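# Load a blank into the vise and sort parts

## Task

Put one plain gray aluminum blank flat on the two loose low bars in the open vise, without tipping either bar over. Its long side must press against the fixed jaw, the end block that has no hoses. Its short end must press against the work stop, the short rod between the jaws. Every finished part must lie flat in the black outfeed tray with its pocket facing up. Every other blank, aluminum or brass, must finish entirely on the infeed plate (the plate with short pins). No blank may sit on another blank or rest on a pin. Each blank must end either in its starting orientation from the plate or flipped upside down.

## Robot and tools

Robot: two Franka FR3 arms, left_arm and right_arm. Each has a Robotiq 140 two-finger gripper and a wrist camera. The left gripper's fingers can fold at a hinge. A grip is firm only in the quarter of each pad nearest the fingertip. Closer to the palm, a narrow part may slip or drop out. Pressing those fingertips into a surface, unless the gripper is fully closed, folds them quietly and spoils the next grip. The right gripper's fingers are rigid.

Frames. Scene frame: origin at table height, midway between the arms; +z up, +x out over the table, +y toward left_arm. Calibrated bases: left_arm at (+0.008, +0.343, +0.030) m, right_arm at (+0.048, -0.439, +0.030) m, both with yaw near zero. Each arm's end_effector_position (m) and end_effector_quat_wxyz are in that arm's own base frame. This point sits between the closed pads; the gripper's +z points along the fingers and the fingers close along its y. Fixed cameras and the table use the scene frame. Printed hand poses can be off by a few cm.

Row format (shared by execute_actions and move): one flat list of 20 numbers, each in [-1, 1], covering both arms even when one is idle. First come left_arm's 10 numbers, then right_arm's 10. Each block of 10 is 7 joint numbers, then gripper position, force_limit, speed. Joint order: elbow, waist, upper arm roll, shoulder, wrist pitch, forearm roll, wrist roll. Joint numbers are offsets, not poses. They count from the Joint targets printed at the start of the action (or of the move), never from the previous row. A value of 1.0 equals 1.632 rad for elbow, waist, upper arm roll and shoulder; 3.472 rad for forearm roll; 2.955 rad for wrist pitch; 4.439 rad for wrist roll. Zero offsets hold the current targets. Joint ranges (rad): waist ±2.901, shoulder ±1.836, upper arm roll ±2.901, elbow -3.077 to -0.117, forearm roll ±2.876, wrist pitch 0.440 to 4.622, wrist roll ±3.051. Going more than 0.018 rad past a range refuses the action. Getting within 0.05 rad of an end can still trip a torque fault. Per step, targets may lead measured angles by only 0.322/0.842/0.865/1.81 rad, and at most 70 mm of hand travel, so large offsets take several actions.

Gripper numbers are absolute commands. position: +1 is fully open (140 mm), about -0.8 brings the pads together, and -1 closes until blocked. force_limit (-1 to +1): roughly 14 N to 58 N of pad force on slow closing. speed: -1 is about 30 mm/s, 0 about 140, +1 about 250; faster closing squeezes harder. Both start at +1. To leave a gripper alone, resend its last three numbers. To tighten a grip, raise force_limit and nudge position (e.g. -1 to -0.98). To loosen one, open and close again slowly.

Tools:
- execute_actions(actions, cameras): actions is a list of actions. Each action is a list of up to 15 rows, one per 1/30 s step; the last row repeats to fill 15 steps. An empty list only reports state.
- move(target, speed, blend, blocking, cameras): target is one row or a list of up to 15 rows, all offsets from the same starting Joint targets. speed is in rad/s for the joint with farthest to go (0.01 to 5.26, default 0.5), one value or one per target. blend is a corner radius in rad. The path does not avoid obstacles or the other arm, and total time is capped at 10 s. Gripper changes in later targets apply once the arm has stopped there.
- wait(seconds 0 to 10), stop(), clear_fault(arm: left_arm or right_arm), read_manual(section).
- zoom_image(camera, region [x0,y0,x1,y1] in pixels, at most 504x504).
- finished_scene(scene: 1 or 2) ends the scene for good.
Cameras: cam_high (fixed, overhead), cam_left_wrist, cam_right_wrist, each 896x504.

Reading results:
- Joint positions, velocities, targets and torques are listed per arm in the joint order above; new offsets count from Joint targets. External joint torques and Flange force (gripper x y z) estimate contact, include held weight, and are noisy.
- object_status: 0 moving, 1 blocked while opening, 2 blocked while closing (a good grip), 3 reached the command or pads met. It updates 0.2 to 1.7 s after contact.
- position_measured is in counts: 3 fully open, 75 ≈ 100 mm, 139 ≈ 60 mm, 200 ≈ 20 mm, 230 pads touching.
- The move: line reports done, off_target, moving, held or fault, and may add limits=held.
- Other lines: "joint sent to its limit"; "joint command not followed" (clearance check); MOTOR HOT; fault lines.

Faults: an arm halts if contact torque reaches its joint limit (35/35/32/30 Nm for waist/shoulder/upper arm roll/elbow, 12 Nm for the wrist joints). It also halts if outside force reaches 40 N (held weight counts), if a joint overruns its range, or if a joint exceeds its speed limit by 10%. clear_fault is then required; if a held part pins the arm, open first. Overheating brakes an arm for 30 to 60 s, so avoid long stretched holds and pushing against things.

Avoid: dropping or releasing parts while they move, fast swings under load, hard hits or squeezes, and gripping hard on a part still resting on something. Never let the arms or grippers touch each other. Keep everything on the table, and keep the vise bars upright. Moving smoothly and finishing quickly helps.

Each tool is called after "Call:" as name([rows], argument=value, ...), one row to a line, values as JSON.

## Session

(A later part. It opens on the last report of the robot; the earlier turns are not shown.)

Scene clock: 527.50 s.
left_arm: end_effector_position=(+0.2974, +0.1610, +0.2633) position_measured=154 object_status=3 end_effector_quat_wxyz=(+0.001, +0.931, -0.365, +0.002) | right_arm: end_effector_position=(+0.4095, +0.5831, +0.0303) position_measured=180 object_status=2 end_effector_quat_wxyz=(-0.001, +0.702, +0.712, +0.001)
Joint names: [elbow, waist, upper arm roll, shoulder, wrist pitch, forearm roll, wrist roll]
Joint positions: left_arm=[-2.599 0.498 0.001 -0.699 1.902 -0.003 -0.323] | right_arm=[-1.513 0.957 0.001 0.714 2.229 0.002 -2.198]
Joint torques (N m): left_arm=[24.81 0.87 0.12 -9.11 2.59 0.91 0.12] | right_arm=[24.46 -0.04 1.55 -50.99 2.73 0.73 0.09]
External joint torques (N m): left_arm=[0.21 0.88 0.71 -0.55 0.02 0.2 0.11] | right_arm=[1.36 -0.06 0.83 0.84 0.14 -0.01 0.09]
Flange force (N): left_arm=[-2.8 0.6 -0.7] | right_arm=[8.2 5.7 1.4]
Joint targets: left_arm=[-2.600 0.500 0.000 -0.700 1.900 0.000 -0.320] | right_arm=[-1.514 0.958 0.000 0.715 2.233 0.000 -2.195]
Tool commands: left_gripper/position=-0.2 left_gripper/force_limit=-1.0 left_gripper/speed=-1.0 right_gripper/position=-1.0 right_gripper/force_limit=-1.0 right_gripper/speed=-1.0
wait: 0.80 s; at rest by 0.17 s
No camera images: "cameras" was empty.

Call:
move([
  [0, 0, 0, 0, 0, 0, 0, -0.2, -1, -1, 0.0044, 0.0003, 0, -0.0150, -0.0107, 0, 0, -1, -1, -1],
  [0, 0, 0, 0, 0, 0, 0, -0.2, -1, -1, 0.0517, 0.0003, 0, -0.0875, -0.0769, 0, 0, -1, -1, -1],
  [0, 0, 0, 0, 0, 0, 0, -0.2, -1, -1, -0.3319, -0.2574, 0, -0.3421, -0.0056, 0, -0.0966, -1, -1, -1],
], speed=[0.05, 0.2, 0.45], blend=[0.005, 0.03, 0])

Call:
zoom_image(camera="cam_right_wrist", region=[330, 0, 630, 300])

Scene clock: 556.00 s.
left_arm: end_effector_position=(+0.2974, +0.1610, +0.2633) position_measured=154 object_status=3 end_effector_quat_wxyz=(+0.001, +0.931, -0.365, +0.002) | right_arm: end_effector_position=(+0.4940, +0.2942, +0.1483) position_measured=180 object_status=2 end_effector_quat_wxyz=(-0.001, +0.702, +0.712, -0.002)
Joint names: [elbow, waist, upper arm roll, shoulder, wrist pitch, forearm roll, wrist roll]
Joint positions: left_arm=[-2.599 0.498 0.001 -0.699 1.901 -0.003 -0.323] | right_arm=[-2.055 0.539 -0.002 0.16 2.211 0.002 -2.619]
Joint velocities: left_arm=[within noise] | right_arm=[0.001 0 0.001 0.001 0.001 -0.001 -0.005]
Joint torques (N m): left_arm=[24.79 0.88 0.14 -9.07 2.6 0.92 0.1] | right_arm=[25.2 -0.29 1.25 -37.85 2.92 0.77 -0.25]
External joint torques (N m): left_arm=[0.07 0.86 0.71 -0.46 0.01 0.21 0.1] | right_arm=[1.92 -0.4 0.98 -1.15 0.37 0.01 -0.25]
Flange force (N): left_arm=[-2.8 0.6 -0.3] | right_arm=[1.7 3.3 -2.6]
Joint targets: left_arm=[-2.600 0.500 0.000 -0.700 1.900 0.000 -0.320] | right_arm=[-2.056 0.538 0.000 0.156 2.217 0.000 -2.624]
move: done
camera_calibration:
cam_left_wrist: T_world_to_cam=[[-0.680494, -0.732753, 0.00119747, 0.327041], [-0.690114, 0.641444, 0.335101, 0.0217612], [-0.246314, 0.227208, -0.942181, 0.427641], [0, 0, 0, 1]] pos_world=[0.342901, 0.128518, 0.395232]
cam_right_wrist: T_world_to_cam=[[0.999465, 0.0306395, -0.0114024, -0.491592], [0.0326924, -0.93709, 0.347553, 0.212169], [-0.0000362313, -0.34774, -0.937591, 0.376893], [0, 0, 0, 1]] pos_world=[0.484406, 0.344945, 0.274026]

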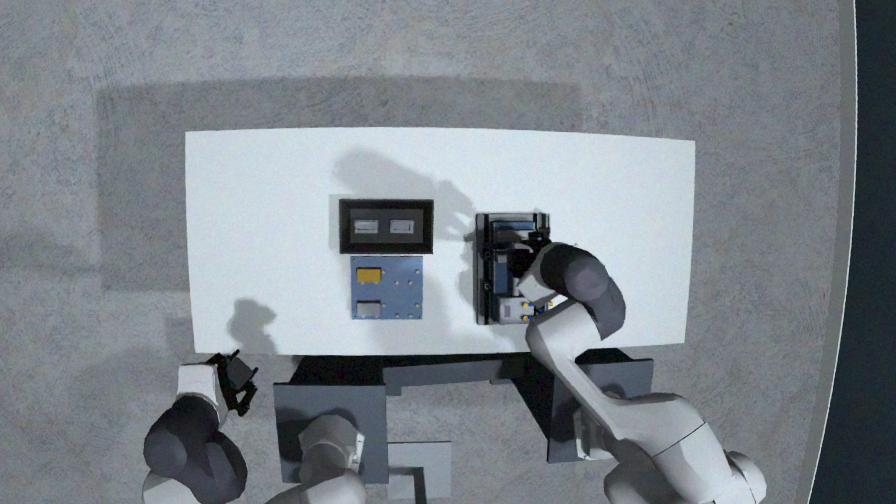

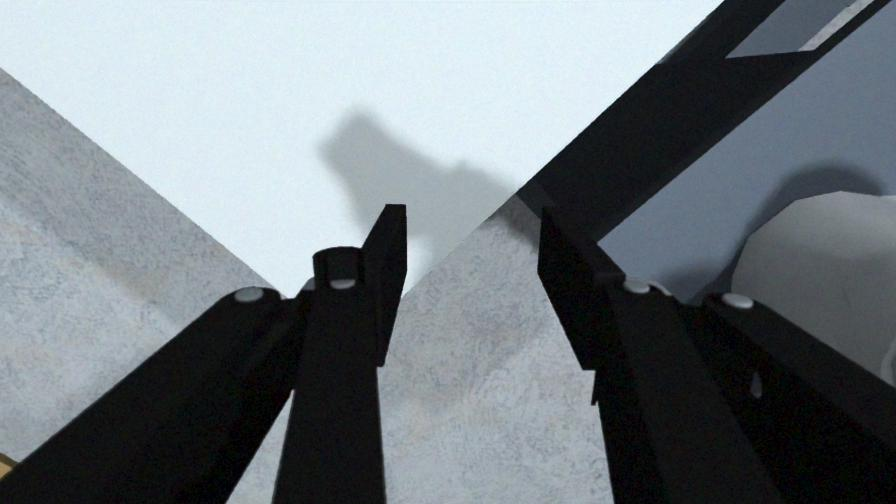

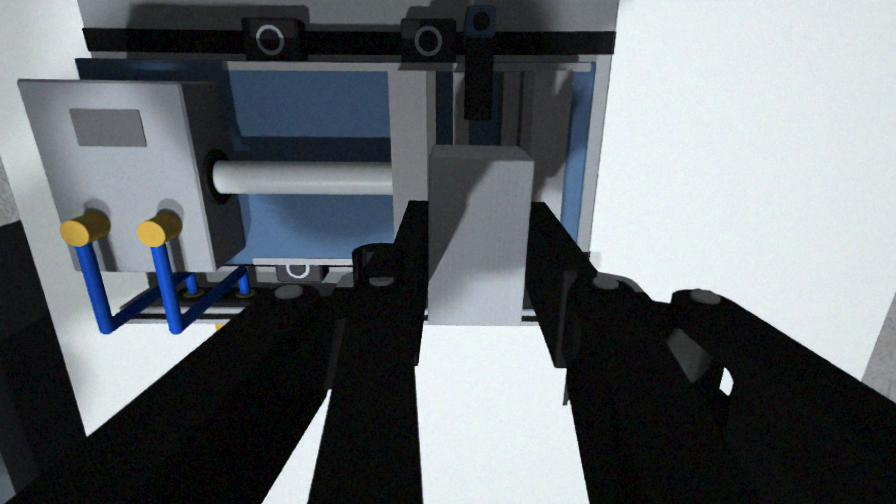

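Scaled by 1.680 from the camera's 896x504 image, which has a finer 1280x720 frame.

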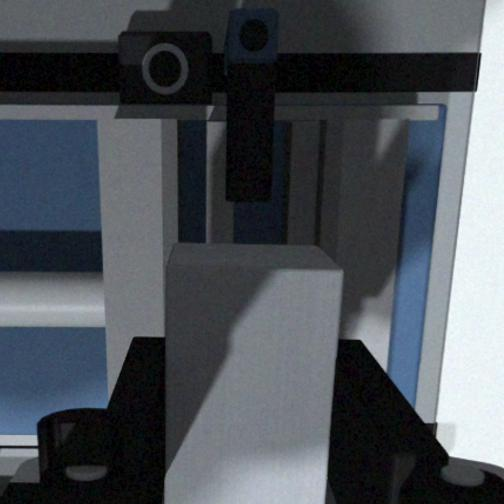

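Call:
zoom_image(camera="cam_right_wrist", region=[380, 50, 600, 170])

Scaled by 2.291 from the camera's 896x504 image, which has a finer 1280x720 frame.

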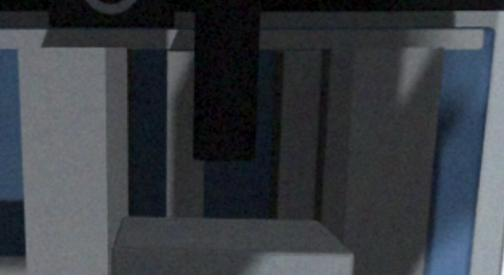

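Call:
zoom_image(camera="cam_right_wrist", region=[70, 0, 350, 120])

Call:
zoom_image(camera="cam_right_wrist", region=[350, 0, 630, 120])

Scaled by 1.800 from the camera's 896x504 image, which has a finer 1280x720 frame.

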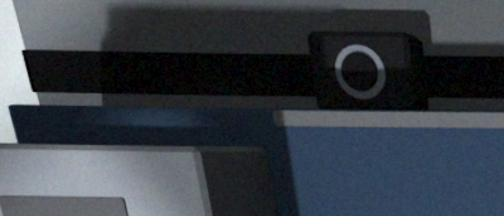

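Scaled by 1.800 from the camera's 896x504 image, which has a finer 1280x720 frame.

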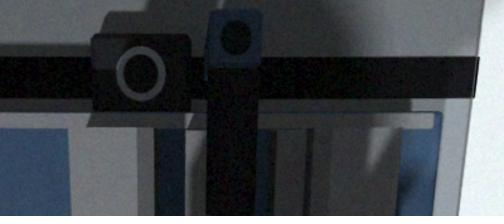

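Call:
move(target=[0, 0, 0, 0, 0, 0, 0, -0.2, -1, -1, -0.0101, -0.0031, 0, 0.0222, 0.0179, 0, -0.0034, -1, -1, -1], speed=0.08, cameras=["cam_right_wrist"])

Call:
zoom_image(camera="cam_right_wrist", region=[370, 30, 610, 250])

Scene clock: 608.53 s.
left_arm: end_effector_position=(+0.2974, +0.1610, +0.2633) position_measured=154 object_status=3 end_effector_quat_wxyz=(+0.001, +0.931, -0.365, +0.002) | right_arm: end_effector_position=(+0.4967, +0.2932, +0.1260) position_measured=180 object_status=2 end_effector_quat_wxyz=(-0.001, +0.698, +0.716, -0.001)
Joint names: [elbow, waist, upper arm roll, shoulder, wrist pitch, forearm roll, wrist roll]
Joint positions: left_arm=[-2.599 0.498 0.001 -0.699 1.901 -0.003 -0.323] | right_arm=[-2.072 0.535 -0.002 0.194 2.263 0.002 -2.635]
Joint velocities: left_arm=[within noise] | right_arm=[0.001 0 -0.003 -0.001 0.004 0 -0.003]
Joint torques (N m): left_arm=[24.9 0.85 0.12 -8.98 2.6 0.91 0.1] | right_arm=[24.91 -0.71 1.19 -37.77 2.93 0.73 -0.3]
External joint torques (N m): left_arm=[0.28 0.89 0.76 -0.4 0.03 0.21 0.1] | right_arm=[2.02 -0.66 1.03 -0.29 0.37 0 -0.29]
Flange force (N): left_arm=[-2.7 -0.1 -0.7] | right_arm=[2.7 6.0 -1.3]
Joint targets: left_arm=[-2.600 0.500 0.000 -0.700 1.900 0.000 -0.320] | right_arm=[-2.072 0.533 0.000 0.193 2.269 0.000 -2.639]
move: done
camera_calibration:
cam_right_wrist: T_world_to_cam=[[0.999054, 0.042324, -0.00996899, -0.497919], [0.0431529, -0.936918, 0.346875, 0.213633], [0.00534101, -0.346977, -0.937858, 0.352816], [0, 0, 0, 1]] pos_world=[0.486345, 0.343649, 0.251824]
Images, in order (width x height): cam_right_wrist 896x504.

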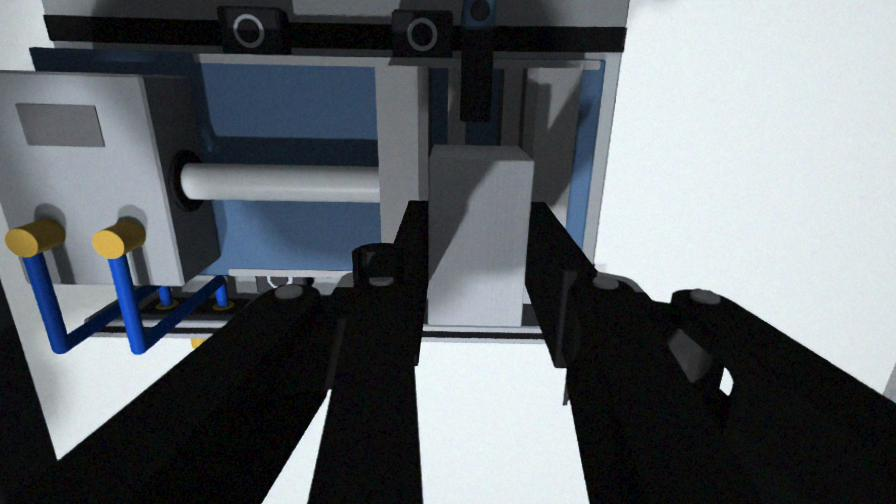

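Scaled by 2.100 from the camera's 896x504 image, which has a finer 1280x720 frame.

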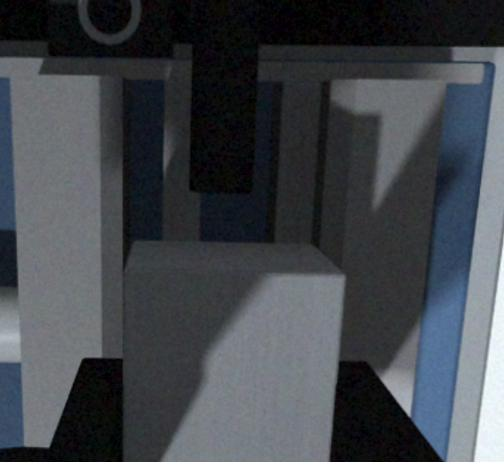

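Call:
move(target=[0, 0, 0, 0, 0, 0, 0, -0.2, -1, -1, -0.0067, -0.0010, 0, 0.0126, 0.0110, 0, -0.0004, -1, -1, -1], speed=0.05, cameras=["cam_right_wrist"])

Call:
zoom_image(camera="cam_right_wrist", region=[370, 30, 610, 250])

Scene clock: 628.33 s.
left_arm: end_effector_position=(+0.2974, +0.1610, +0.2633) position_measured=154 object_status=3 end_effector_quat_wxyz=(+0.001, +0.931, -0.365, +0.002) | right_arm: end_effector_position=(+0.4976, +0.2927, +0.1125) position_measured=180 object_status=2 end_effector_quat_wxyz=(-0.001, +0.698, +0.716, +0.000)
Joint names: [elbow, waist, upper arm roll, shoulder, wrist pitch, forearm roll, wrist roll]
Joint positions: left_arm=[-2.599 0.498 0.001 -0.699 1.901 -0.003 -0.323] | right_arm=[-2.083 0.533 -0.002 0.214 2.296 0.002 -2.638]
Joint velocities: left_arm=[within noise] | right_arm=[0 -0.001 -0.001 0 0.003 -0.001 0]
Joint torques (N m): left_arm=[24.84 0.89 0.14 -9 2.62 0.91 0.06] | right_arm=[24.39 -0.9 1.11 -37.94 2.89 0.72 -0.24]
External joint torques (N m): left_arm=[0.19 0.87 0.7 -0.42 0.04 0.2 0.06] | right_arm=[1.78 -0.89 0.9 -0.05 0.33 0.01 -0.24]
Flange force (N): left_arm=[-2.6 0.2 -0.5] | right_arm=[2.3 5.9 -0.7]
Joint targets: left_arm=[-2.600 0.500 0.000 -0.700 1.900 0.000 -0.320] | right_arm=[-2.083 0.531 0.000 0.213 2.302 0.000 -2.641]
move: done
camera_calibration:
cam_right_wrist: T_world_to_cam=[[0.999014, 0.0435296, -0.00867575, -0.499442], [0.0438389, -0.937085, 0.346339, 0.217612], [0.00694607, -0.346378, -0.938069, 0.338912], [0, 0, 0, 1]] pos_world=[0.487056, 0.343054, 0.238223]
Images, in order (width x height): cam_right_wrist 896x504.

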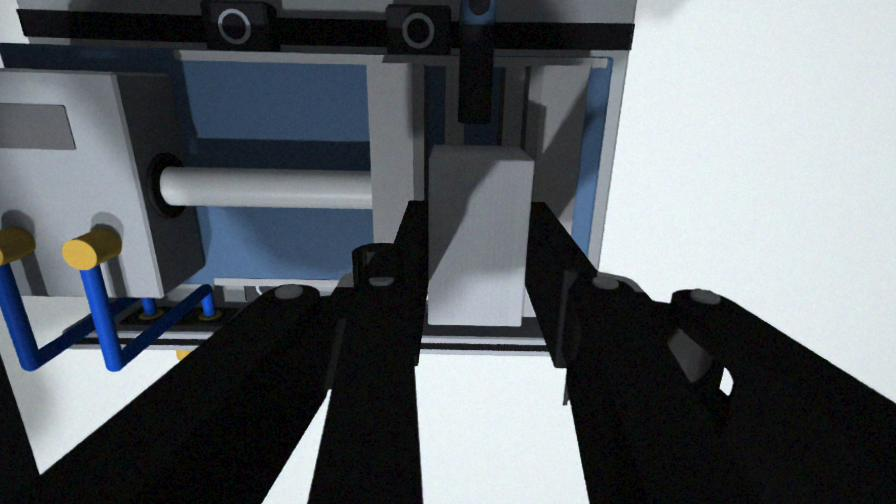

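Scaled by 2.100 from the camera's 896x504 image, which has a finer 1280x720 frame.

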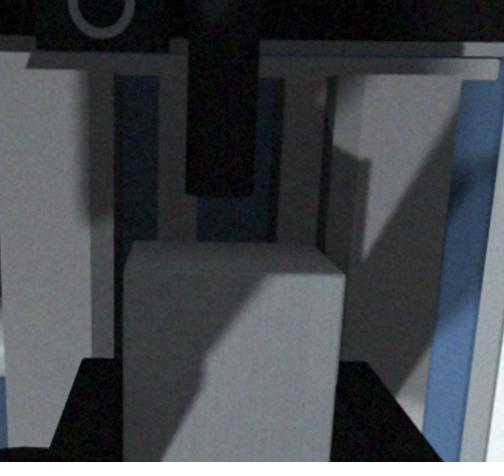

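Call:
move(target=[0, 0, 0, 0, 0, 0, 0, -0.2, -1, -1, -0.00089, 0, 0, 0.00189, 0.00153, 0, 0, -1, -1, -1], speed=0.03, cameras=[])

Call:
move(target=[0, 0, 0, 0, 0, 0, 0, -0.2, -1, -1, -0.00089, 0, 0, 0.00189, 0.00153, 0, 0, -1, -1, -1], speed=0.03, cameras=[])

Scene clock: 637.70 s.
left_arm: end_effector_position=(+0.2974, +0.1610, +0.2632) position_measured=154 object_status=3 end_effector_quat_wxyz=(+0.001, +0.931, -0.365, +0.002) | right_arm: end_effector_position=(+0.4979, +0.2928, +0.1107) position_measured=180 object_status=2 end_effector_quat_wxyz=(+0.000, +0.698, +0.716, +0.000)
Joint names: [elbow, waist, upper arm roll, shoulder, wrist pitch, forearm roll, wrist roll]
Joint positions: left_arm=[-2.6 0.498 0.001 -0.699 1.901 -0.003 -0.323] | right_arm=[-2.084 0.533 -0.002 0.217 2.301 0.002 -2.638]
Joint velocities: left_arm=[within noise] | right_arm=[-0.002 -0.001 0 0.001 0.004 -0.001 -0.001]
Joint torques (N m): left_arm=[24.87 0.85 0.11 -9.06 2.62 0.93 0.12] | right_arm=[24.29 -0.68 1.22 -37.76 2.9 0.71 -0.2]
External joint torques (N m): left_arm=[0.25 0.84 0.7 -0.54 0.05 0.22 0.12] | right_arm=[1.8 -0.71 0.97 -0.01 0.34 0 -0.2]
Flange force (N): left_arm=[-2.8 0.5 -0.7] | right_arm=[2.7 5.9 -0.6]
Joint targets: left_arm=[-2.600 0.500 0.000 -0.700 1.900 0.000 -0.320] | right_arm=[-2.084 0.531 0.000 0.216 2.306 0.000 -2.641]
move: done
No camera images: "cameras" was empty.

Scene clock: 638.40 s.
left_arm: end_effector_position=(+0.2973, +0.1610, +0.2632) position_measured=154 object_status=3 end_effector_quat_wxyz=(+0.001, +0.931, -0.365, +0.002) | right_arm: end_effector_position=(+0.4979, +0.2928, +0.1087) position_measured=180 object_status=2 end_effector_quat_wxyz=(+0.000, +0.698, +0.716, +0.000)
Joint names: [elbow, waist, upper arm roll, shoulder, wrist pitch, forearm roll, wrist roll]
Joint positions: left_arm=[-2.6 0.498 0.001 -0.699 1.901 -0.003 -0.323] | right_arm=[-2.086 0.533 -0.002 0.22 2.305 0.002 -2.638]
Joint velocities: left_arm=[within noise] | right_arm=[0 -0.001 0 -0.002 0.003 0 0]
Joint torques (N m): left_arm=[24.87 0.87 0.13 -9 2.62 0.93 0.11] | right_arm=[24.21 -0.72 1.19 -37.87 2.92 0.73 -0.24]
External joint torques (N m): left_arm=[0.23 0.87 0.72 -0.47 0.04 0.23 0.11] | right_arm=[1.7 -0.52 1.16 0.06 0.35 0.02 -0.24]
Flange force (N): left_arm=[-2.8 0.3 -0.6] | right_arm=[2.8 5.6 -0.4]
Joint targets: left_arm=[-2.600 0.500 0.000 -0.700 1.900 0.000 -0.320] | right_arm=[-2.086 0.531 0.000 0.219 2.311 0.000 -2.641]
move: done
No camera images: "cameras" was empty.

Call:
move(target=[0, 0, 0, 0, 0, 0, 0, -0.2, -1, -1, -0.00089, 0, 0, 0.00189, 0.00153, 0, 0, -1, -1, -1], speed=0.03, cameras=[])

Call:
move(target=[0, 0, 0, 0, 0, 0, 0, -0.2, -1, -1, -0.00067, 0, 0, 0.00142, 0.00115, 0, 0, -1, -1, -1], speed=0.03, cameras=["cam_right_wrist"])

Call:
zoom_image(camera="cam_right_wrist", region=[370, 30, 610, 250])

Scene clock: 642.23 s.
left_arm: end_effector_position=(+0.2973, +0.1610, +0.2632) position_measured=154 object_status=3 end_effector_quat_wxyz=(+0.001, +0.931, -0.365, +0.002) | right_arm: end_effector_position=(+0.4979, +0.2928, +0.1067) position_measured=180 object_status=2 end_effector_quat_wxyz=(+0.000, +0.698, +0.716, +0.000)
Joint names: [elbow, waist, upper arm roll, shoulder, wrist pitch, forearm roll, wrist roll]
Joint positions: left_arm=[-2.6 0.498 0.001 -0.699 1.901 -0.003 -0.323] | right_arm=[-2.087 0.533 -0.002 0.223 2.31 0.002 -2.638]
Joint torques (N m): left_arm=[24.85 0.86 0.16 -9.04 2.61 0.92 0.1] | right_arm=[24.28 -0.69 1.19 -37.95 2.86 0.69 -0.23]
External joint torques (N m): left_arm=[0.16 0.85 0.73 -0.39 0.03 0.21 0.1] | right_arm=[1.68 -0.37 1.25 0.24 0.27 -0.01 -0.23]
Flange force (N): left_arm=[-2.7 0.1 -0.5] | right_arm=[3.2 5.9 -0.2]
Joint targets: left_arm=[-2.600 0.500 0.000 -0.700 1.900 0.000 -0.320] | right_arm=[-2.087 0.531 0.000 0.222 2.316 0.000 -2.641]
move: done
No camera images: "cameras" was empty.

Scene clock: 642.93 s.
left_arm: end_effector_position=(+0.2973, +0.1610, +0.2632) position_measured=154 object_status=3 end_effector_quat_wxyz=(+0.001, +0.931, -0.365, +0.002) | right_arm: end_effector_position=(+0.4979, +0.2928, +0.1053) position_measured=180 object_status=2 end_effector_quat_wxyz=(+0.000, +0.698, +0.716, +0.000)
Joint names: [elbow, waist, upper arm roll, shoulder, wrist pitch, forearm roll, wrist roll]
Joint positions: left_arm=[-2.6 0.498 0.001 -0.699 1.901 -0.003 -0.323] | right_arm=[-2.088 0.533 -0.002 0.225 2.313 0.002 -2.638]
Joint velocities: left_arm=[within noise] | right_arm=[0 0 0.002 -0.002 0.004 0 0.001]
Joint torques (N m): left_arm=[24.82 0.87 0.18 -8.99 2.63 0.93 0.12] | right_arm=[24.18 -0.8 1.19 -37.9 2.93 0.71 -0.19]
External joint torques (N m): left_arm=[0.18 0.84 0.74 -0.46 0.06 0.22 0.12] | right_arm=[1.87 -0.64 1.12 -0.05 0.38 0.01 -0.19]
Flange force (N): left_arm=[-2.8 0.3 -0.5] | right_arm=[2.9 5.9 -0.5]
Joint targets: left_arm=[-2.600 0.500 0.000 -0.700 1.900 0.000 -0.320] | right_arm=[-2.088 0.531 0.000 0.225 2.319 0.000 -2.641]
move: done
camera_calibration:
cam_right_wrist: T_world_to_cam=[[0.999004, 0.0438997, -0.00794035, -0.500007], [0.0439343, -0.93721, 0.345986, 0.220272], [0.0077469, -0.34599, -0.938206, 0.3317], [0, 0, 0, 1]] pos_world=[0.487262, 0.343156, 0.231022]
Images, in order (width x height): cam_right_wrist 896x504.

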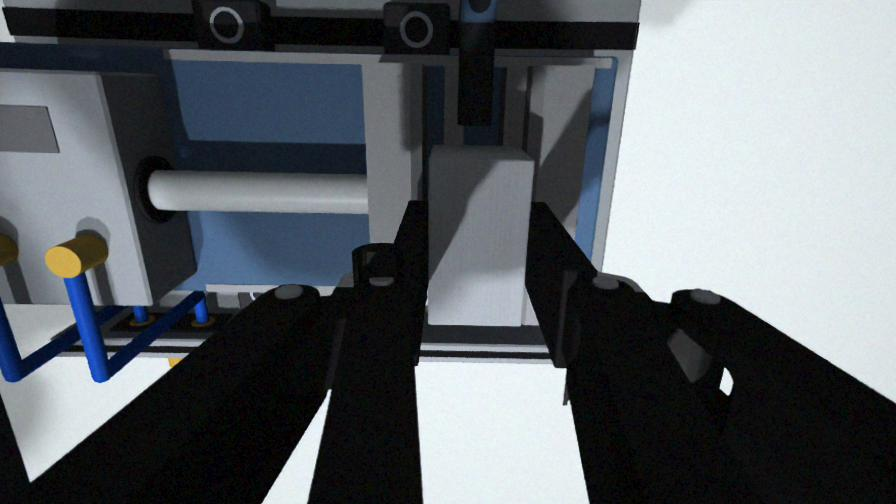

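Scaled by 2.100 from the camera's 896x504 image, which has a finer 1280x720 frame.

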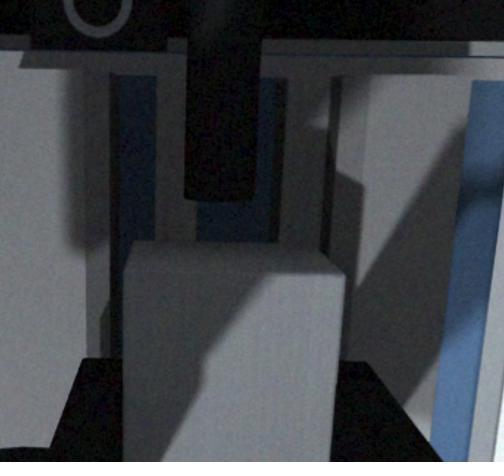

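Call:
move(target=[0, 0, 0, 0, 0, 0, 0, -0.2, -1, -1, 0.00303, -0.00081, 0, 0.0021, -0.00051, 0, -0.0003, -1, -1, -1], speed=0.03, cameras=[])

Call:
move(target=[0, 0, 0, 0, 0, 0, 0, -0.2, -1, -1, 0.00202, -0.00054, 0, 0.0014, -0.00034, 0, -0.0002, -1, -1, -1], speed=0.03, cameras=[])

Scene clock: 652.43 s.
left_arm: end_effector_position=(+0.2973, +0.1610, +0.2632) position_measured=154 object_status=3 end_effector_quat_wxyz=(+0.001, +0.931, -0.365, +0.002) | right_arm: end_effector_position=(+0.4985, +0.2923, +0.1040) position_measured=180 object_status=2 end_effector_quat_wxyz=(-0.001, +0.698, +0.716, +0.000)
Joint names: [elbow, waist, upper arm roll, shoulder, wrist pitch, forearm roll, wrist roll]
Joint positions: left_arm=[-2.6 0.498 0.001 -0.699 1.901 -0.003 -0.323] | right_arm=[-2.087 0.532 -0.002 0.228 2.314 0.002 -2.639]
Joint torques (N m): left_arm=[24.86 0.93 0.14 -8.99 2.62 0.92 0.1] | right_arm=[25.22 -0.76 1.08 -38 2.68 0.72 -0.29]
External joint torques (N m): left_arm=[0.23 0.94 0.72 -0.44 0.05 0.21 0.1] | right_arm=[2.94 -0.74 0.87 -0.07 0.14 0.02 -0.29]
Flange force (N): left_arm=[-2.8 0.1 -0.6] | right_arm=[4.6 9.9 -1.9]
Joint targets: left_arm=[-2.600 0.500 0.000 -0.700 1.900 0.000 -0.320] | right_arm=[-2.084 0.530 0.000 0.228 2.317 0.000 -2.642]
move: done
No camera images: "cameras" was empty.

Scene clock: 653.13 s.
left_arm: end_effector_position=(+0.2973, +0.1610, +0.2632) position_measured=154 object_status=3 end_effector_quat_wxyz=(+0.001, +0.931, -0.365, +0.002) | right_arm: end_effector_position=(+0.4996, +0.2925, +0.1040) position_measured=180 object_status=2 end_effector_quat_wxyz=(+0.000, +0.698, +0.716, +0.000)
Joint names: [elbow, waist, upper arm roll, shoulder, wrist pitch, forearm roll, wrist roll]
Joint positions: left_arm=[-2.6 0.498 0.001 -0.699 1.901 -0.003 -0.323] | right_arm=[-2.084 0.531 -0.002 0.231 2.314 0.002 -2.64]
Joint torques (N m): left_arm=[24.87 0.86 0.16 -8.98 2.63 0.94 0.13] | right_arm=[25.25 -0.93 1.19 -37.98 2.87 0.68 -0.2]
External joint torques (N m): left_arm=[0.22 0.89 0.77 -0.4 0.06 0.23 0.13] | right_arm=[2.8 -0.88 1 0.23 0.3 -0.02 -0.2]
Flange force (N): left_arm=[-2.8 0.0 -0.5] | right_arm=[4.7 10.0 -0.9]
Joint targets: left_arm=[-2.600 0.500 0.000 -0.700 1.900 0.000 -0.320] | right_arm=[-2.080 0.529 0.000 0.230 2.316 0.000 -2.643]
move: done
No camera images: "cameras" was empty.

Call:
move(target=[0, 0, 0, 0, 0, 0, 0, -0.2, -1, -1, 0.00202, -0.00054, 0, 0.0014, -0.00034, 0, -0.0002, -1, -1, -1], speed=0.03, cameras=[])

Call:
move(target=[0, 0, 0, 0, 0, 0, 0, -0.2, -1, -1, 0.00202, -0.00054, 0, 0.0014, -0.00034, 0, -0.0002, -1, -1, -1], speed=0.03, cameras=["cam_right_wrist"])

Call:
zoom_image(camera="cam_right_wrist", region=[370, 30, 610, 250])

Scene clock: 657.10 s.
left_arm: end_effector_position=(+0.2973, +0.1610, +0.2632) position_measured=154 object_status=3 end_effector_quat_wxyz=(+0.001, +0.931, -0.365, +0.002) | right_arm: end_effector_position=(+0.4997, +0.2928, +0.1033) position_measured=180 object_status=2 end_effector_quat_wxyz=(-0.001, +0.697, +0.717, -0.001)
Joint names: [elbow, waist, upper arm roll, shoulder, wrist pitch, forearm roll, wrist roll]
Joint positions: left_arm=[-2.6 0.498 0.001 -0.699 1.901 -0.003 -0.323] | right_arm=[-2.082 0.531 -0.001 0.233 2.313 0.002 -2.641]
Joint torques (N m): left_arm=[24.87 0.85 0.19 -8.99 2.63 0.92 0.13] | right_arm=[25.72 -1.3 0.75 -38.34 3.14 0.47 -0.28]
External joint torques (N m): left_arm=[0.16 0.83 0.75 -0.37 0.05 0.21 0.13] | right_arm=[3.31 -1.16 0.63 -0.02 0.58 -0.23 -0.28]
Flange force (N): left_arm=[-2.7 0.0 -0.4] | right_arm=[4.5 11.1 -1.0]
Joint targets: left_arm=[-2.600 0.500 0.000 -0.700 1.900 0.000 -0.320] | right_arm=[-2.077 0.528 0.000 0.233 2.315 0.000 -2.644]
move: done
No camera images: "cameras" was empty.

Scene clock: 657.80 s.
left_arm: end_effector_position=(+0.2973, +0.1610, +0.2632) position_measured=154 object_status=3 end_effector_quat_wxyz=(+0.001, +0.931, -0.365, +0.002) | right_arm: end_effector_position=(+0.4998, +0.2929, +0.1029) position_measured=180 object_status=2 end_effector_quat_wxyz=(-0.001, +0.697, +0.717, -0.002)
Joint names: [elbow, waist, upper arm roll, shoulder, wrist pitch, forearm roll, wrist roll]
Joint positions: left_arm=[-2.6 0.498 0.001 -0.699 1.901 -0.003 -0.323] | right_arm=[-2.079 0.53 -0.001 0.236 2.311 0.002 -2.641]
Joint torques (N m): left_arm=[24.89 0.9 0.19 -9.01 2.63 0.92 0.09] | right_arm=[26.08 -1.55 0.55 -38.38 3.38 0.35 -0.31]
External joint torques (N m): left_arm=[0.24 0.91 0.77 -0.41 0.05 0.21 0.09] | right_arm=[3.67 -1.48 0.37 -0.05 0.82 -0.35 -0.31]
Flange force (N): left_arm=[-2.7 0.0 -0.6] | right_arm=[4.6 12.3 -0.8]
Joint targets: left_arm=[-2.600 0.500 0.000 -0.700 1.900 0.000 -0.320] | right_arm=[-2.074 0.527 0.000 0.235 2.314 0.000 -2.645]
move: done
camera_calibration:
cam_right_wrist: T_world_to_cam=[[0.998931, 0.0448146, -0.011321, -0.501721], [0.0459554, -0.93662, 0.347321, 0.219744], [0.00496156, -0.34747, -0.937678, 0.33138], [0, 0, 0, 1]] pos_world=[0.489442, 0.343446, 0.228726]
Images, in order (width x height): cam_right_wrist 896x504.

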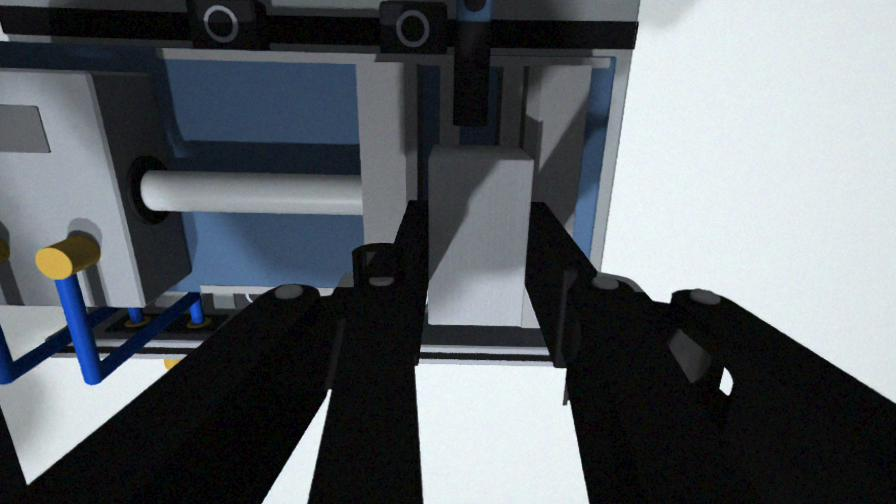

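Scaled by 2.100 from the camera's 896x504 image, which has a finer 1280x720 frame.

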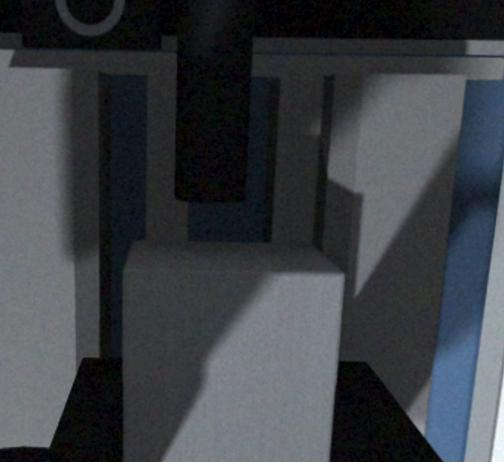

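Call:
move(target=[0, 0, 0, 0, 0, 0, 0, -0.2, -1, -1, 0.00437, 0.00511, 0, 0.00178, -0.00144, 0, 0.00188, -1, -1, -1], speed=0.03, cameras=["cam_right_wrist"])

Call:
zoom_image(camera="cam_right_wrist", region=[370, 30, 610, 250])

Scene clock: 664.33 s.
left_arm: end_effector_position=(+0.2973, +0.1610, +0.2632) position_measured=154 object_status=3 end_effector_quat_wxyz=(+0.001, +0.931, -0.365, +0.002) | right_arm: end_effector_position=(+0.4996, +0.2957, +0.1032) position_measured=180 object_status=2 end_effector_quat_wxyz=(-0.001, +0.696, +0.718, -0.002)
Joint names: [elbow, waist, upper arm roll, shoulder, wrist pitch, forearm roll, wrist roll]
Joint positions: left_arm=[-2.6 0.498 0.001 -0.699 1.901 -0.003 -0.323] | right_arm=[-2.072 0.534 -0.001 0.239 2.307 0.002 -2.639]
Joint torques (N m): left_arm=[24.89 0.89 0.16 -9.02 2.62 0.9 0.08] | right_arm=[26.7 0.02 0.7 -39.59 3.27 0.56 0.01]
External joint torques (N m): left_arm=[0.21 0.93 0.77 -0.46 0.04 0.2 0.08] | right_arm=[4.35 0 0.43 -1.17 0.73 -0.13 0.01]
Flange force (N): left_arm=[-2.8 0.3 -0.6] | right_arm=[6.4 11.0 -3.3]
Joint targets: left_arm=[-2.600 0.500 0.000 -0.700 1.900 0.000 -0.320] | right_arm=[-2.067 0.536 0.000 0.238 2.310 0.000 -2.637]
move: done
camera_calibration:
cam_right_wrist: T_world_to_cam=[[0.998784, 0.0477199, -0.0124066, -0.502329], [0.0490537, -0.936261, 0.347864, 0.220537], [0.00498424, -0.348049, -0.937463, 0.332681], [0, 0, 0, 1]] pos_world=[0.489242, 0.346241, 0.228927]
Images, in order (width x height): cam_right_wrist 896x504.

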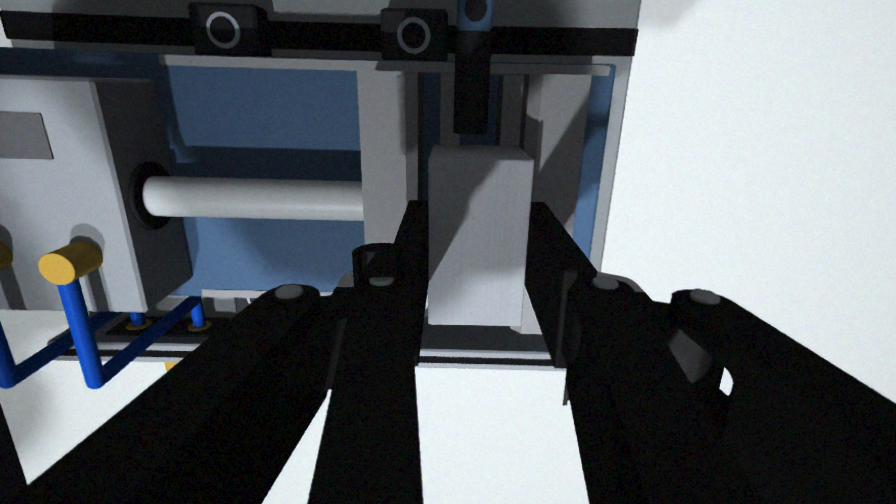

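Scaled by 2.100 from the camera's 896x504 image, which has a finer 1280x720 frame.

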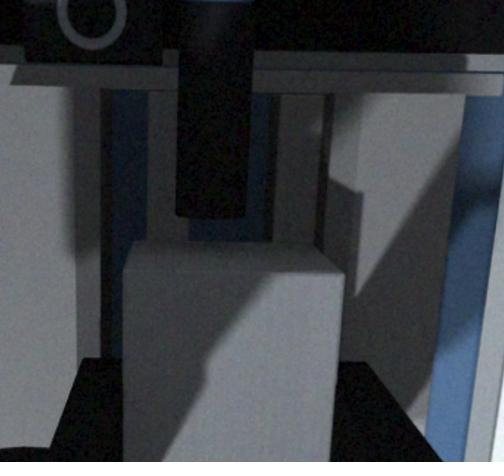

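Call:
move(target=[0, 0, 0, 0, 0, 0, 0, -0.2, -1, -1, 0.00475, 0.00366, 0, 0.00329, -0.00081, 0, 0.00134, -1, -1, -1], speed=0.03, cameras=[])

Call:
move(target=[0, 0, 0, 0, 0, 0, 0, -0.2, -1, -1, 0.00119, 0.00091, 0, 0.00082, -0.0002, 0, 0.00034, -1, -1, -1], speed=0.03, cameras=["cam_right_wrist"])

Call:
zoom_image(camera="cam_right_wrist", region=[370, 30, 610, 250])

Scene clock: 671.10 s.
left_arm: end_effector_position=(+0.2973, +0.1610, +0.2632) position_measured=154 object_status=3 end_effector_quat_wxyz=(+0.001, +0.931, -0.365, +0.002) | right_arm: end_effector_position=(+0.4995, +0.2996, +0.1031) position_measured=180 object_status=2 end_effector_quat_wxyz=(-0.001, +0.696, +0.718, -0.002)
Joint names: [elbow, waist, upper arm roll, shoulder, wrist pitch, forearm roll, wrist roll]
Joint positions: left_arm=[-2.6 0.498 0.001 -0.699 1.901 -0.003 -0.323] | right_arm=[-2.064 0.54 -0.001 0.245 2.304 0.002 -2.634]
Joint velocities: left_arm=[within noise] | right_arm=[0.002 -0.001 0 0.001 -0.002 -0.001 0.006]
Joint torques (N m): left_arm=[24.86 0.86 0.17 -9.03 2.63 0.94 0.12] | right_arm=[26.51 -0.06 0.78 -39.64 3.36 0.56 0.13]
External joint torques (N m): left_arm=[0.18 0.84 0.73 -0.43 0.05 0.23 0.12] | right_arm=[4.22 0.04 0.61 -1.2 0.83 -0.14 0.13]
Flange force (N): left_arm=[-2.7 0.2 -0.5] | right_arm=[6.5 10.3 -3.0]
Joint targets: left_arm=[-2.600 0.500 0.000 -0.700 1.900 0.000 -0.320] | right_arm=[-2.059 0.542 0.000 0.243 2.308 0.000 -2.631]
move: done
No camera images: "cameras" was empty.

Scene clock: 671.80 s.
left_arm: end_effector_position=(+0.2973, +0.1610, +0.2632) position_measured=154 object_status=3 end_effector_quat_wxyz=(+0.001, +0.931, -0.365, +0.002) | right_arm: end_effector_position=(+0.4994, +0.3006, +0.1031) position_measured=180 object_status=2 end_effector_quat_wxyz=(-0.001, +0.696, +0.718, -0.002)
Joint names: [elbow, waist, upper arm roll, shoulder, wrist pitch, forearm roll, wrist roll]
Joint positions: left_arm=[-2.6 0.498 0.001 -0.699 1.901 -0.003 -0.323] | right_arm=[-2.062 0.542 -0.001 0.246 2.303 0.002 -2.631]
Joint torques (N m): left_arm=[24.86 0.84 0.13 -8.96 2.63 0.92 0.12] | right_arm=[26.64 -0.06 0.77 -39.25 3.34 0.58 0.02]
External joint torques (N m): left_arm=[0.25 0.84 0.73 -0.41 0.06 0.21 0.12] | right_arm=[4.17 -0.1 0.48 -0.51 0.78 -0.12 0.02]
Flange force (N): left_arm=[-2.6 0.0 -0.6] | right_arm=[7.0 12.0 -2.0]
Joint targets: left_arm=[-2.600 0.500 0.000 -0.700 1.900 0.000 -0.320] | right_arm=[-2.057 0.543 0.000 0.245 2.307 0.000 -2.629]
move: done
camera_calibration:
cam_right_wrist: T_world_to_cam=[[0.998805, 0.0471726, -0.0127507, -0.502305], [0.0486596, -0.93621, 0.348055, 0.225383], [0.00448134, -0.34826, -0.937387, 0.334631], [0, 0, 0, 1]] pos_world=[0.489238, 0.35124, 0.228828]
Images, in order (width x height): cam_right_wrist 896x504.

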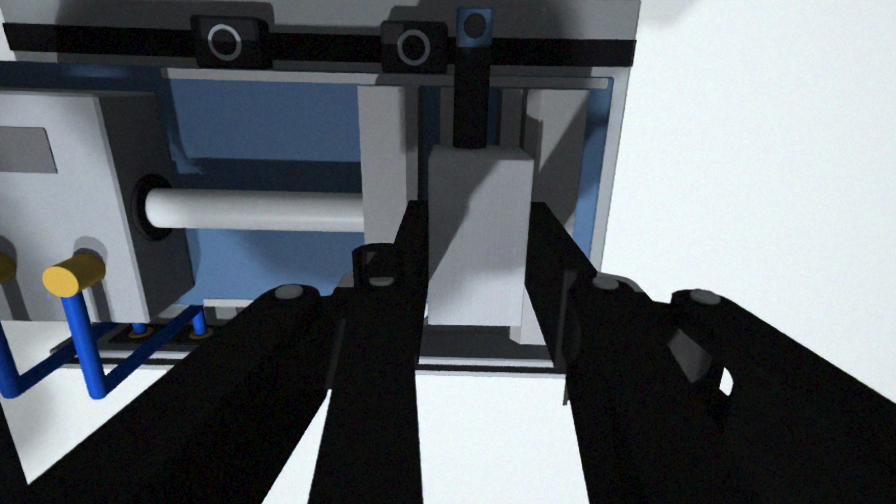

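Scaled by 2.100 from the camera's 896x504 image, which has a finer 1280x720 frame.

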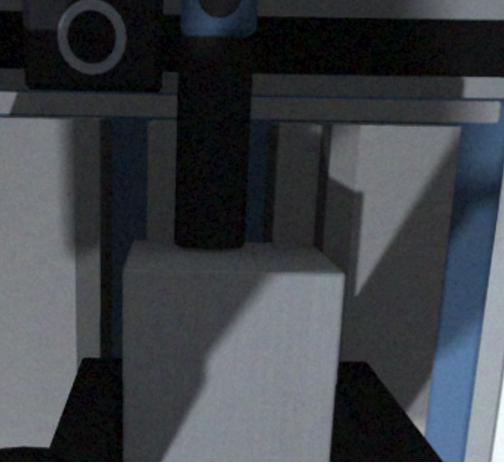

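Call:
move(target=[0, 0, 0, 0, 0, 0, 0, -0.2, -1, -1, 0.00119, 0.00091, 0, 0.00082, -0.0002, 0, 0.00034, -1, -1, -1], speed=0.03, cameras=[])

Call:
move(target=[0, 0, 0, 0, 0, 0, 0, -0.2, -1, -1, 0.00119, 0.00091, 0, 0.00082, -0.0002, 0, 0.00034, -1, -1, -1], speed=0.03, cameras=["cam_right_wrist"])

Call:
zoom_image(camera="cam_right_wrist", region=[370, 30, 610, 250])

Scene clock: 676.57 s.
left_arm: end_effector_position=(+0.2973, +0.1609, +0.2632) position_measured=154 object_status=3 end_effector_quat_wxyz=(+0.001, +0.931, -0.365, +0.002) | right_arm: end_effector_position=(+0.4994, +0.3015, +0.1031) position_measured=180 object_status=2 end_effector_quat_wxyz=(-0.001, +0.697, +0.717, -0.003)
Joint names: [elbow, waist, upper arm roll, shoulder, wrist pitch, forearm roll, wrist roll]
Joint positions: left_arm=[-2.6 0.498 0.001 -0.699 1.901 -0.003 -0.323] | right_arm=[-2.06 0.543 -0.001 0.247 2.302 0.002 -2.63]
Joint torques (N m): left_arm=[24.85 0.88 0.14 -8.98 2.63 0.92 0.09] | right_arm=[26.86 0.16 1.45 -39.35 3.36 0.72 0.09]
External joint torques (N m): left_arm=[0.15 0.89 0.72 -0.35 0.04 0.21 0.09] | right_arm=[4.55 0.1 1.13 -0.76 0.83 0.02 0.09]
Flange force (N): left_arm=[-2.6 0.0 -0.4] | right_arm=[8.0 12.2 -2.6]
Joint targets: left_arm=[-2.600 0.500 0.000 -0.700 1.900 0.000 -0.320] | right_arm=[-2.055 0.545 0.000 0.246 2.307 0.000 -2.628]
move: done
No camera images: "cameras" was empty.

Scene clock: 677.27 s.
left_arm: end_effector_position=(+0.2973, +0.1609, +0.2632) position_measured=154 object_status=3 end_effector_quat_wxyz=(+0.001, +0.931, -0.365, +0.002) | right_arm: end_effector_position=(+0.4995, +0.3015, +0.1031) position_measured=180 object_status=2 end_effector_quat_wxyz=(-0.001, +0.697, +0.717, -0.003)
Joint names: [elbow, waist, upper arm roll, shoulder, wrist pitch, forearm roll, wrist roll]
Joint positions: left_arm=[-2.6 0.498 0.001 -0.699 1.901 -0.003 -0.323] | right_arm=[-2.059 0.543 -0.001 0.248 2.3 0.002 -2.629]
Joint torques (N m): left_arm=[24.86 0.86 0.16 -8.95 2.63 0.93 0.08] | right_arm=[26.67 1.15 1.76 -39.17 3.58 0.71 0.09]
External joint torques (N m): left_arm=[0.17 0.81 0.68 -0.32 0.04 0.22 0.08] | right_arm=[4.26 1.16 1.51 -0.47 1.04 0.01 0.09]
Flange force (N): left_arm=[-2.4 -0.1 -0.4] | right_arm=[9.0 11.0 -1.5]
Joint targets: left_arm=[-2.600 0.500 0.000 -0.700 1.900 0.000 -0.320] | right_arm=[-2.053 0.546 0.000 0.247 2.306 0.000 -2.626]
move: done
camera_calibration:
cam_right_wrist: T_world_to_cam=[[0.99883, 0.0463078, -0.0139616, -0.501972], [0.0482686, -0.935999, 0.348679, 0.226279], [0.00307851, -0.348944, -0.937138, 0.335849], [0, 0, 0, 1]] pos_world=[0.489428, 0.352235, 0.22883]
Images, in order (width x height): cam_right_wrist 896x504.

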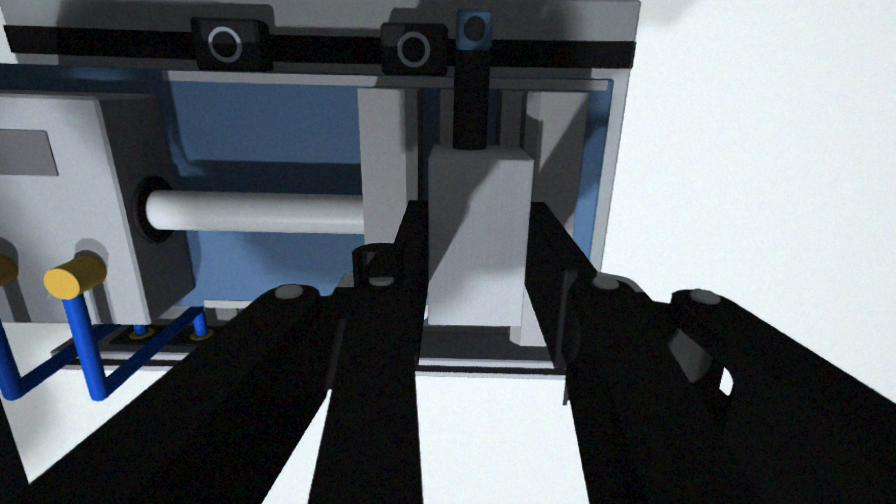

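Scaled by 2.100 from the camera's 896x504 image, which has a finer 1280x720 frame.

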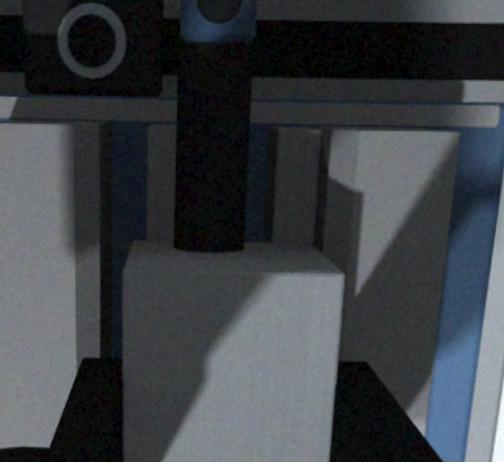

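Call:
move(target=[0, 0, 0, 0, 0, 0, 0, -0.2, -1, -1, 0.00202, -0.00054, 0, 0.0014, -0.00034, 0, -0.0002, -1, -1, -1], speed=0.03, cameras=[])

Call:
move(target=[0, 0, 0, 0, 0, 0, 0, -0.2, -1, -1, -0.00067, 0, 0, 0.00142, 0.00115, 0, 0, -1, -1, -1], speed=0.03, cameras=[])

Call:
move(target=[0, 0, 0, 0, 0, 0, 0, -0.2, -1, -1, -0.00067, 0, 0, 0.00142, 0.00115, 0, 0, -1, -1, -1], speed=0.03, cameras=[])

Scene clock: 682.30 s.
left_arm: end_effector_position=(+0.2973, +0.1609, +0.2632) position_measured=154 object_status=3 end_effector_quat_wxyz=(+0.001, +0.931, -0.365, +0.002) | right_arm: end_effector_position=(+0.4995, +0.3015, +0.1031) position_measured=180 object_status=2 end_effector_quat_wxyz=(-0.002, +0.697, +0.717, -0.004)
Joint names: [elbow, waist, upper arm roll, shoulder, wrist pitch, forearm roll, wrist roll]
Joint positions: left_arm=[-2.6 0.498 0.001 -0.699 1.901 -0.003 -0.323] | right_arm=[-2.056 0.543 -0.001 0.25 2.297 0.002 -2.629]
Joint torques (N m): left_arm=[24.86 0.87 0.15 -9.01 2.63 0.93 0.11] | right_arm=[27.41 0.53 1.77 -38.84 3.89 0.73 0.02]
External joint torques (N m): left_arm=[0.1 0.92 0.77 -0.4 0.04 0.22 0.11] | right_arm=[4.89 0.58 1.56 0.08 1.34 0.02 0.02]
Flange force (N): left_arm=[-2.9 0.3 -0.3] | right_arm=[10.1 14.5 -0.5]
Joint targets: left_arm=[-2.600 0.500 0.000 -0.700 1.900 0.000 -0.320] | right_arm=[-2.050 0.545 0.000 0.250 2.305 0.000 -2.627]
move: done
No camera images: "cameras" was empty.

Scene clock: 683.00 s.
left_arm: end_effector_position=(+0.2973, +0.1609, +0.2632) position_measured=154 object_status=3 end_effector_quat_wxyz=(+0.001, +0.931, -0.365, +0.002) | right_arm: end_effector_position=(+0.4996, +0.3016, +0.1030) position_measured=180 object_status=2 end_effector_quat_wxyz=(-0.002, +0.697, +0.717, -0.004)
Joint names: [elbow, waist, upper arm roll, shoulder, wrist pitch, forearm roll, wrist roll]
Joint positions: left_arm=[-2.6 0.498 0.001 -0.699 1.901 -0.003 -0.323] | right_arm=[-2.056 0.543 -0.001 0.25 2.297 0.002 -2.629]
Joint torques (N m): left_arm=[24.86 0.87 0.21 -8.99 2.63 0.91 0.1] | right_arm=[26.18 0.61 1.79 -37.74 4.35 0.73 0.05]
External joint torques (N m): left_arm=[0.2 0.86 0.77 -0.43 0.05 0.2 0.1] | right_arm=[3.7 0.43 1.36 1.15 1.81 0.03 0.05]
Flange force (N): left_arm=[-2.7 0.2 -0.5] | right_arm=[8.7 12.6 3.1]
Joint targets: left_arm=[-2.600 0.500 0.000 -0.700 1.900 0.000 -0.320] | right_arm=[-2.051 0.545 0.000 0.252 2.308 0.000 -2.627]
move: off_target (right_arm); right_arm: the wrist pitch is farthest, 0.011 rad from its target
No camera images: "cameras" was empty.

Scene clock: 683.70 s.
left_arm: end_effector_position=(+0.2973, +0.1609, +0.2632) position_measured=154 object_status=3 end_effector_quat_wxyz=(+0.001, +0.931, -0.365, +0.002) | right_arm: end_effector_position=(+0.4996, +0.3015, +0.1030) position_measured=180 object_status=2 end_effector_quat_wxyz=(-0.002, +0.697, +0.717, -0.004)
Joint names: [elbow, waist, upper arm roll, shoulder, wrist pitch, forearm roll, wrist roll]
Joint positions: left_arm=[-2.6 0.498 0.001 -0.699 1.901 -0.003 -0.323] | right_arm=[-2.055 0.543 -0.001 0.251 2.297 0.002 -2.629]
Joint torques (N m): left_arm=[24.88 0.86 0.19 -9.04 2.64 0.93 0.12] | right_arm=[25.51 0.69 1.76 -36.43 4.37 0.72 -0.03]
External joint torques (N m): left_arm=[0.15 0.88 0.78 -0.38 0.05 0.22 0.12] | right_arm=[3.09 0.57 1.39 2.35 1.83 0.02 -0.03]
Flange force (N): left_arm=[-2.8 0.1 -0.4] | right_arm=[9.1 13.3 5.4]
Joint targets: left_arm=[-2.600 0.500 0.000 -0.700 1.900 0.000 -0.320] | right_arm=[-2.052 0.545 0.000 0.254 2.312 0.000 -2.627]
move: off_target (right_arm); right_arm: the wrist pitch is farthest, 0.014 rad from its target
No camera images: "cameras" was empty.

Call:
move(target=[0, 0, 0, 0, 0, 0, 0, -0.2, -1, -1, 0.00067, 0, 0, -0.00142, -0.00115, 0, 0, -1, -1, -1], speed=0.03, cameras=[])

Call:
move(target=[0, 0, 0, 0, 0, 0, 0, -0.2, -1, -1, 0, 0, 0, 0, 0, 0, 0, -0.25, -1, -1], speed=0.03, cameras=["cam_right_wrist"])

Call:
zoom_image(camera="cam_right_wrist", region=[370, 30, 610, 250])

Scene clock: 692.00 s.
left_arm: end_effector_position=(+0.2973, +0.1609, +0.2632) position_measured=154 object_status=3 end_effector_quat_wxyz=(+0.001, +0.931, -0.365, +0.002) | right_arm: end_effector_position=(+0.4996, +0.3015, +0.1030) position_measured=180 object_status=2 end_effector_quat_wxyz=(-0.002, +0.697, +0.717, -0.004)
Joint names: [elbow, waist, upper arm roll, shoulder, wrist pitch, forearm roll, wrist roll]
Joint positions: left_arm=[-2.6 0.498 0.001 -0.699 1.901 -0.003 -0.323] | right_arm=[-2.055 0.543 -0.001 0.251 2.297 0.002 -2.629]
Joint torques (N m): left_arm=[24.82 0.85 0.18 -8.95 2.64 0.91 0.1] | right_arm=[26.12 0.68 1.75 -37.78 4.38 0.72 -0.02]
External joint torques (N m): left_arm=[0.21 0.85 0.77 -0.43 0.06 0.21 0.1] | right_arm=[3.64 0.77 1.58 1.17 1.83 0.01 -0.02]
Flange force (N): left_arm=[-2.7 0.1 -0.5] | right_arm=[8.9 12.2 3.2]
Joint targets: left_arm=[-2.600 0.500 0.000 -0.700 1.900 0.000 -0.320] | right_arm=[-2.051 0.545 0.000 0.252 2.308 0.000 -2.627]
move: off_target (right_arm); right_arm: the wrist pitch is farthest, 0.012 rad from its target
No camera images: "cameras" was empty.

Scene clock: 692.67 s.
left_arm: end_effector_position=(+0.2973, +0.1609, +0.2632) position_measured=154 object_status=3 end_effector_quat_wxyz=(+0.001, +0.931, -0.365, +0.002) | right_arm: end_effector_position=(+0.5026, +0.3037, +0.1046) position_measured=160 object_status=0 end_effector_quat_wxyz=(+0.000, +0.697, +0.717, +0.000)
Joint names: [elbow, waist, upper arm roll, shoulder, wrist pitch, forearm roll, wrist roll]
Joint positions: left_arm=[-2.6 0.498 0.001 -0.699 1.901 -0.003 -0.323] | right_arm=[-2.052 0.544 -0.001 0.251 2.304 0.002 -2.629]
Joint torques (N m): left_arm=[24.84 0.86 0.15 -8.99 2.64 0.91 0.09] | right_arm=[24.24 0.15 1.04 -38.16 2.8 0.72 -0.02]
External joint torques (N m): left_arm=[0.18 0.88 0.75 -0.44 0.06 0.21 0.09] | right_arm=[1.84 0.22 0.84 0.63 0.25 0.02 -0.02]
Flange force (N): left_arm=[-2.8 0.2 -0.5] | right_arm=[4.8 7.1 0.2]
Joint targets: left_arm=[-2.600 0.500 0.000 -0.700 1.900 0.000 -0.320] | right_arm=[-2.051 0.545 0.000 0.252 2.308 0.000 -2.627]
move: done
camera_calibration:
cam_right_wrist: T_world_to_cam=[[0.998896, 0.0463779, -0.00753343, -0.505907], [0.0461229, -0.937282, 0.345506, 0.229467], [0.0089629, -0.345472, -0.938386, 0.334099], [0, 0, 0, 1]] pos_world=[0.491771, 0.35396, 0.23042]
Images, in order (width x height): cam_right_wrist 896x504.

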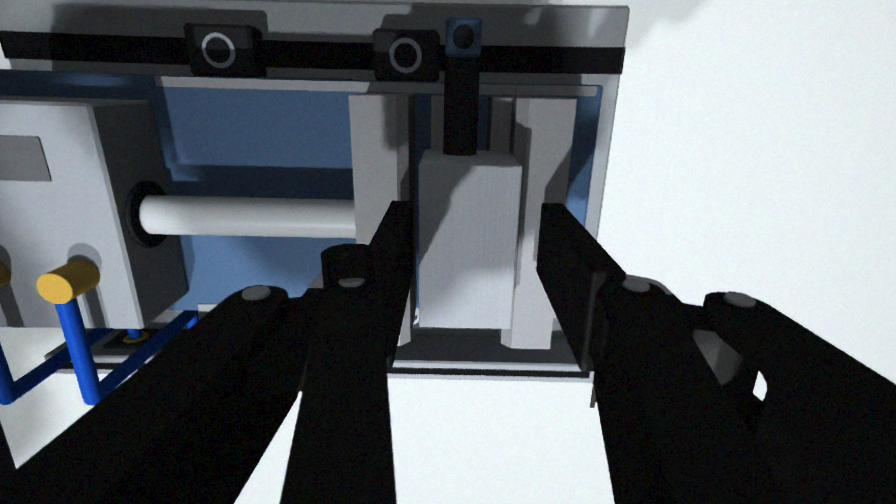

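Scaled by 2.100 from the camera's 896x504 image, which has a finer 1280x720 frame.

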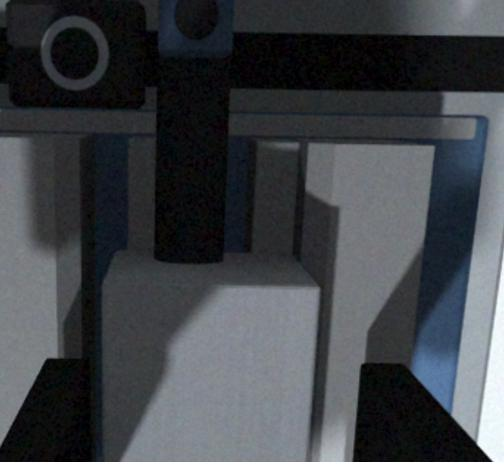

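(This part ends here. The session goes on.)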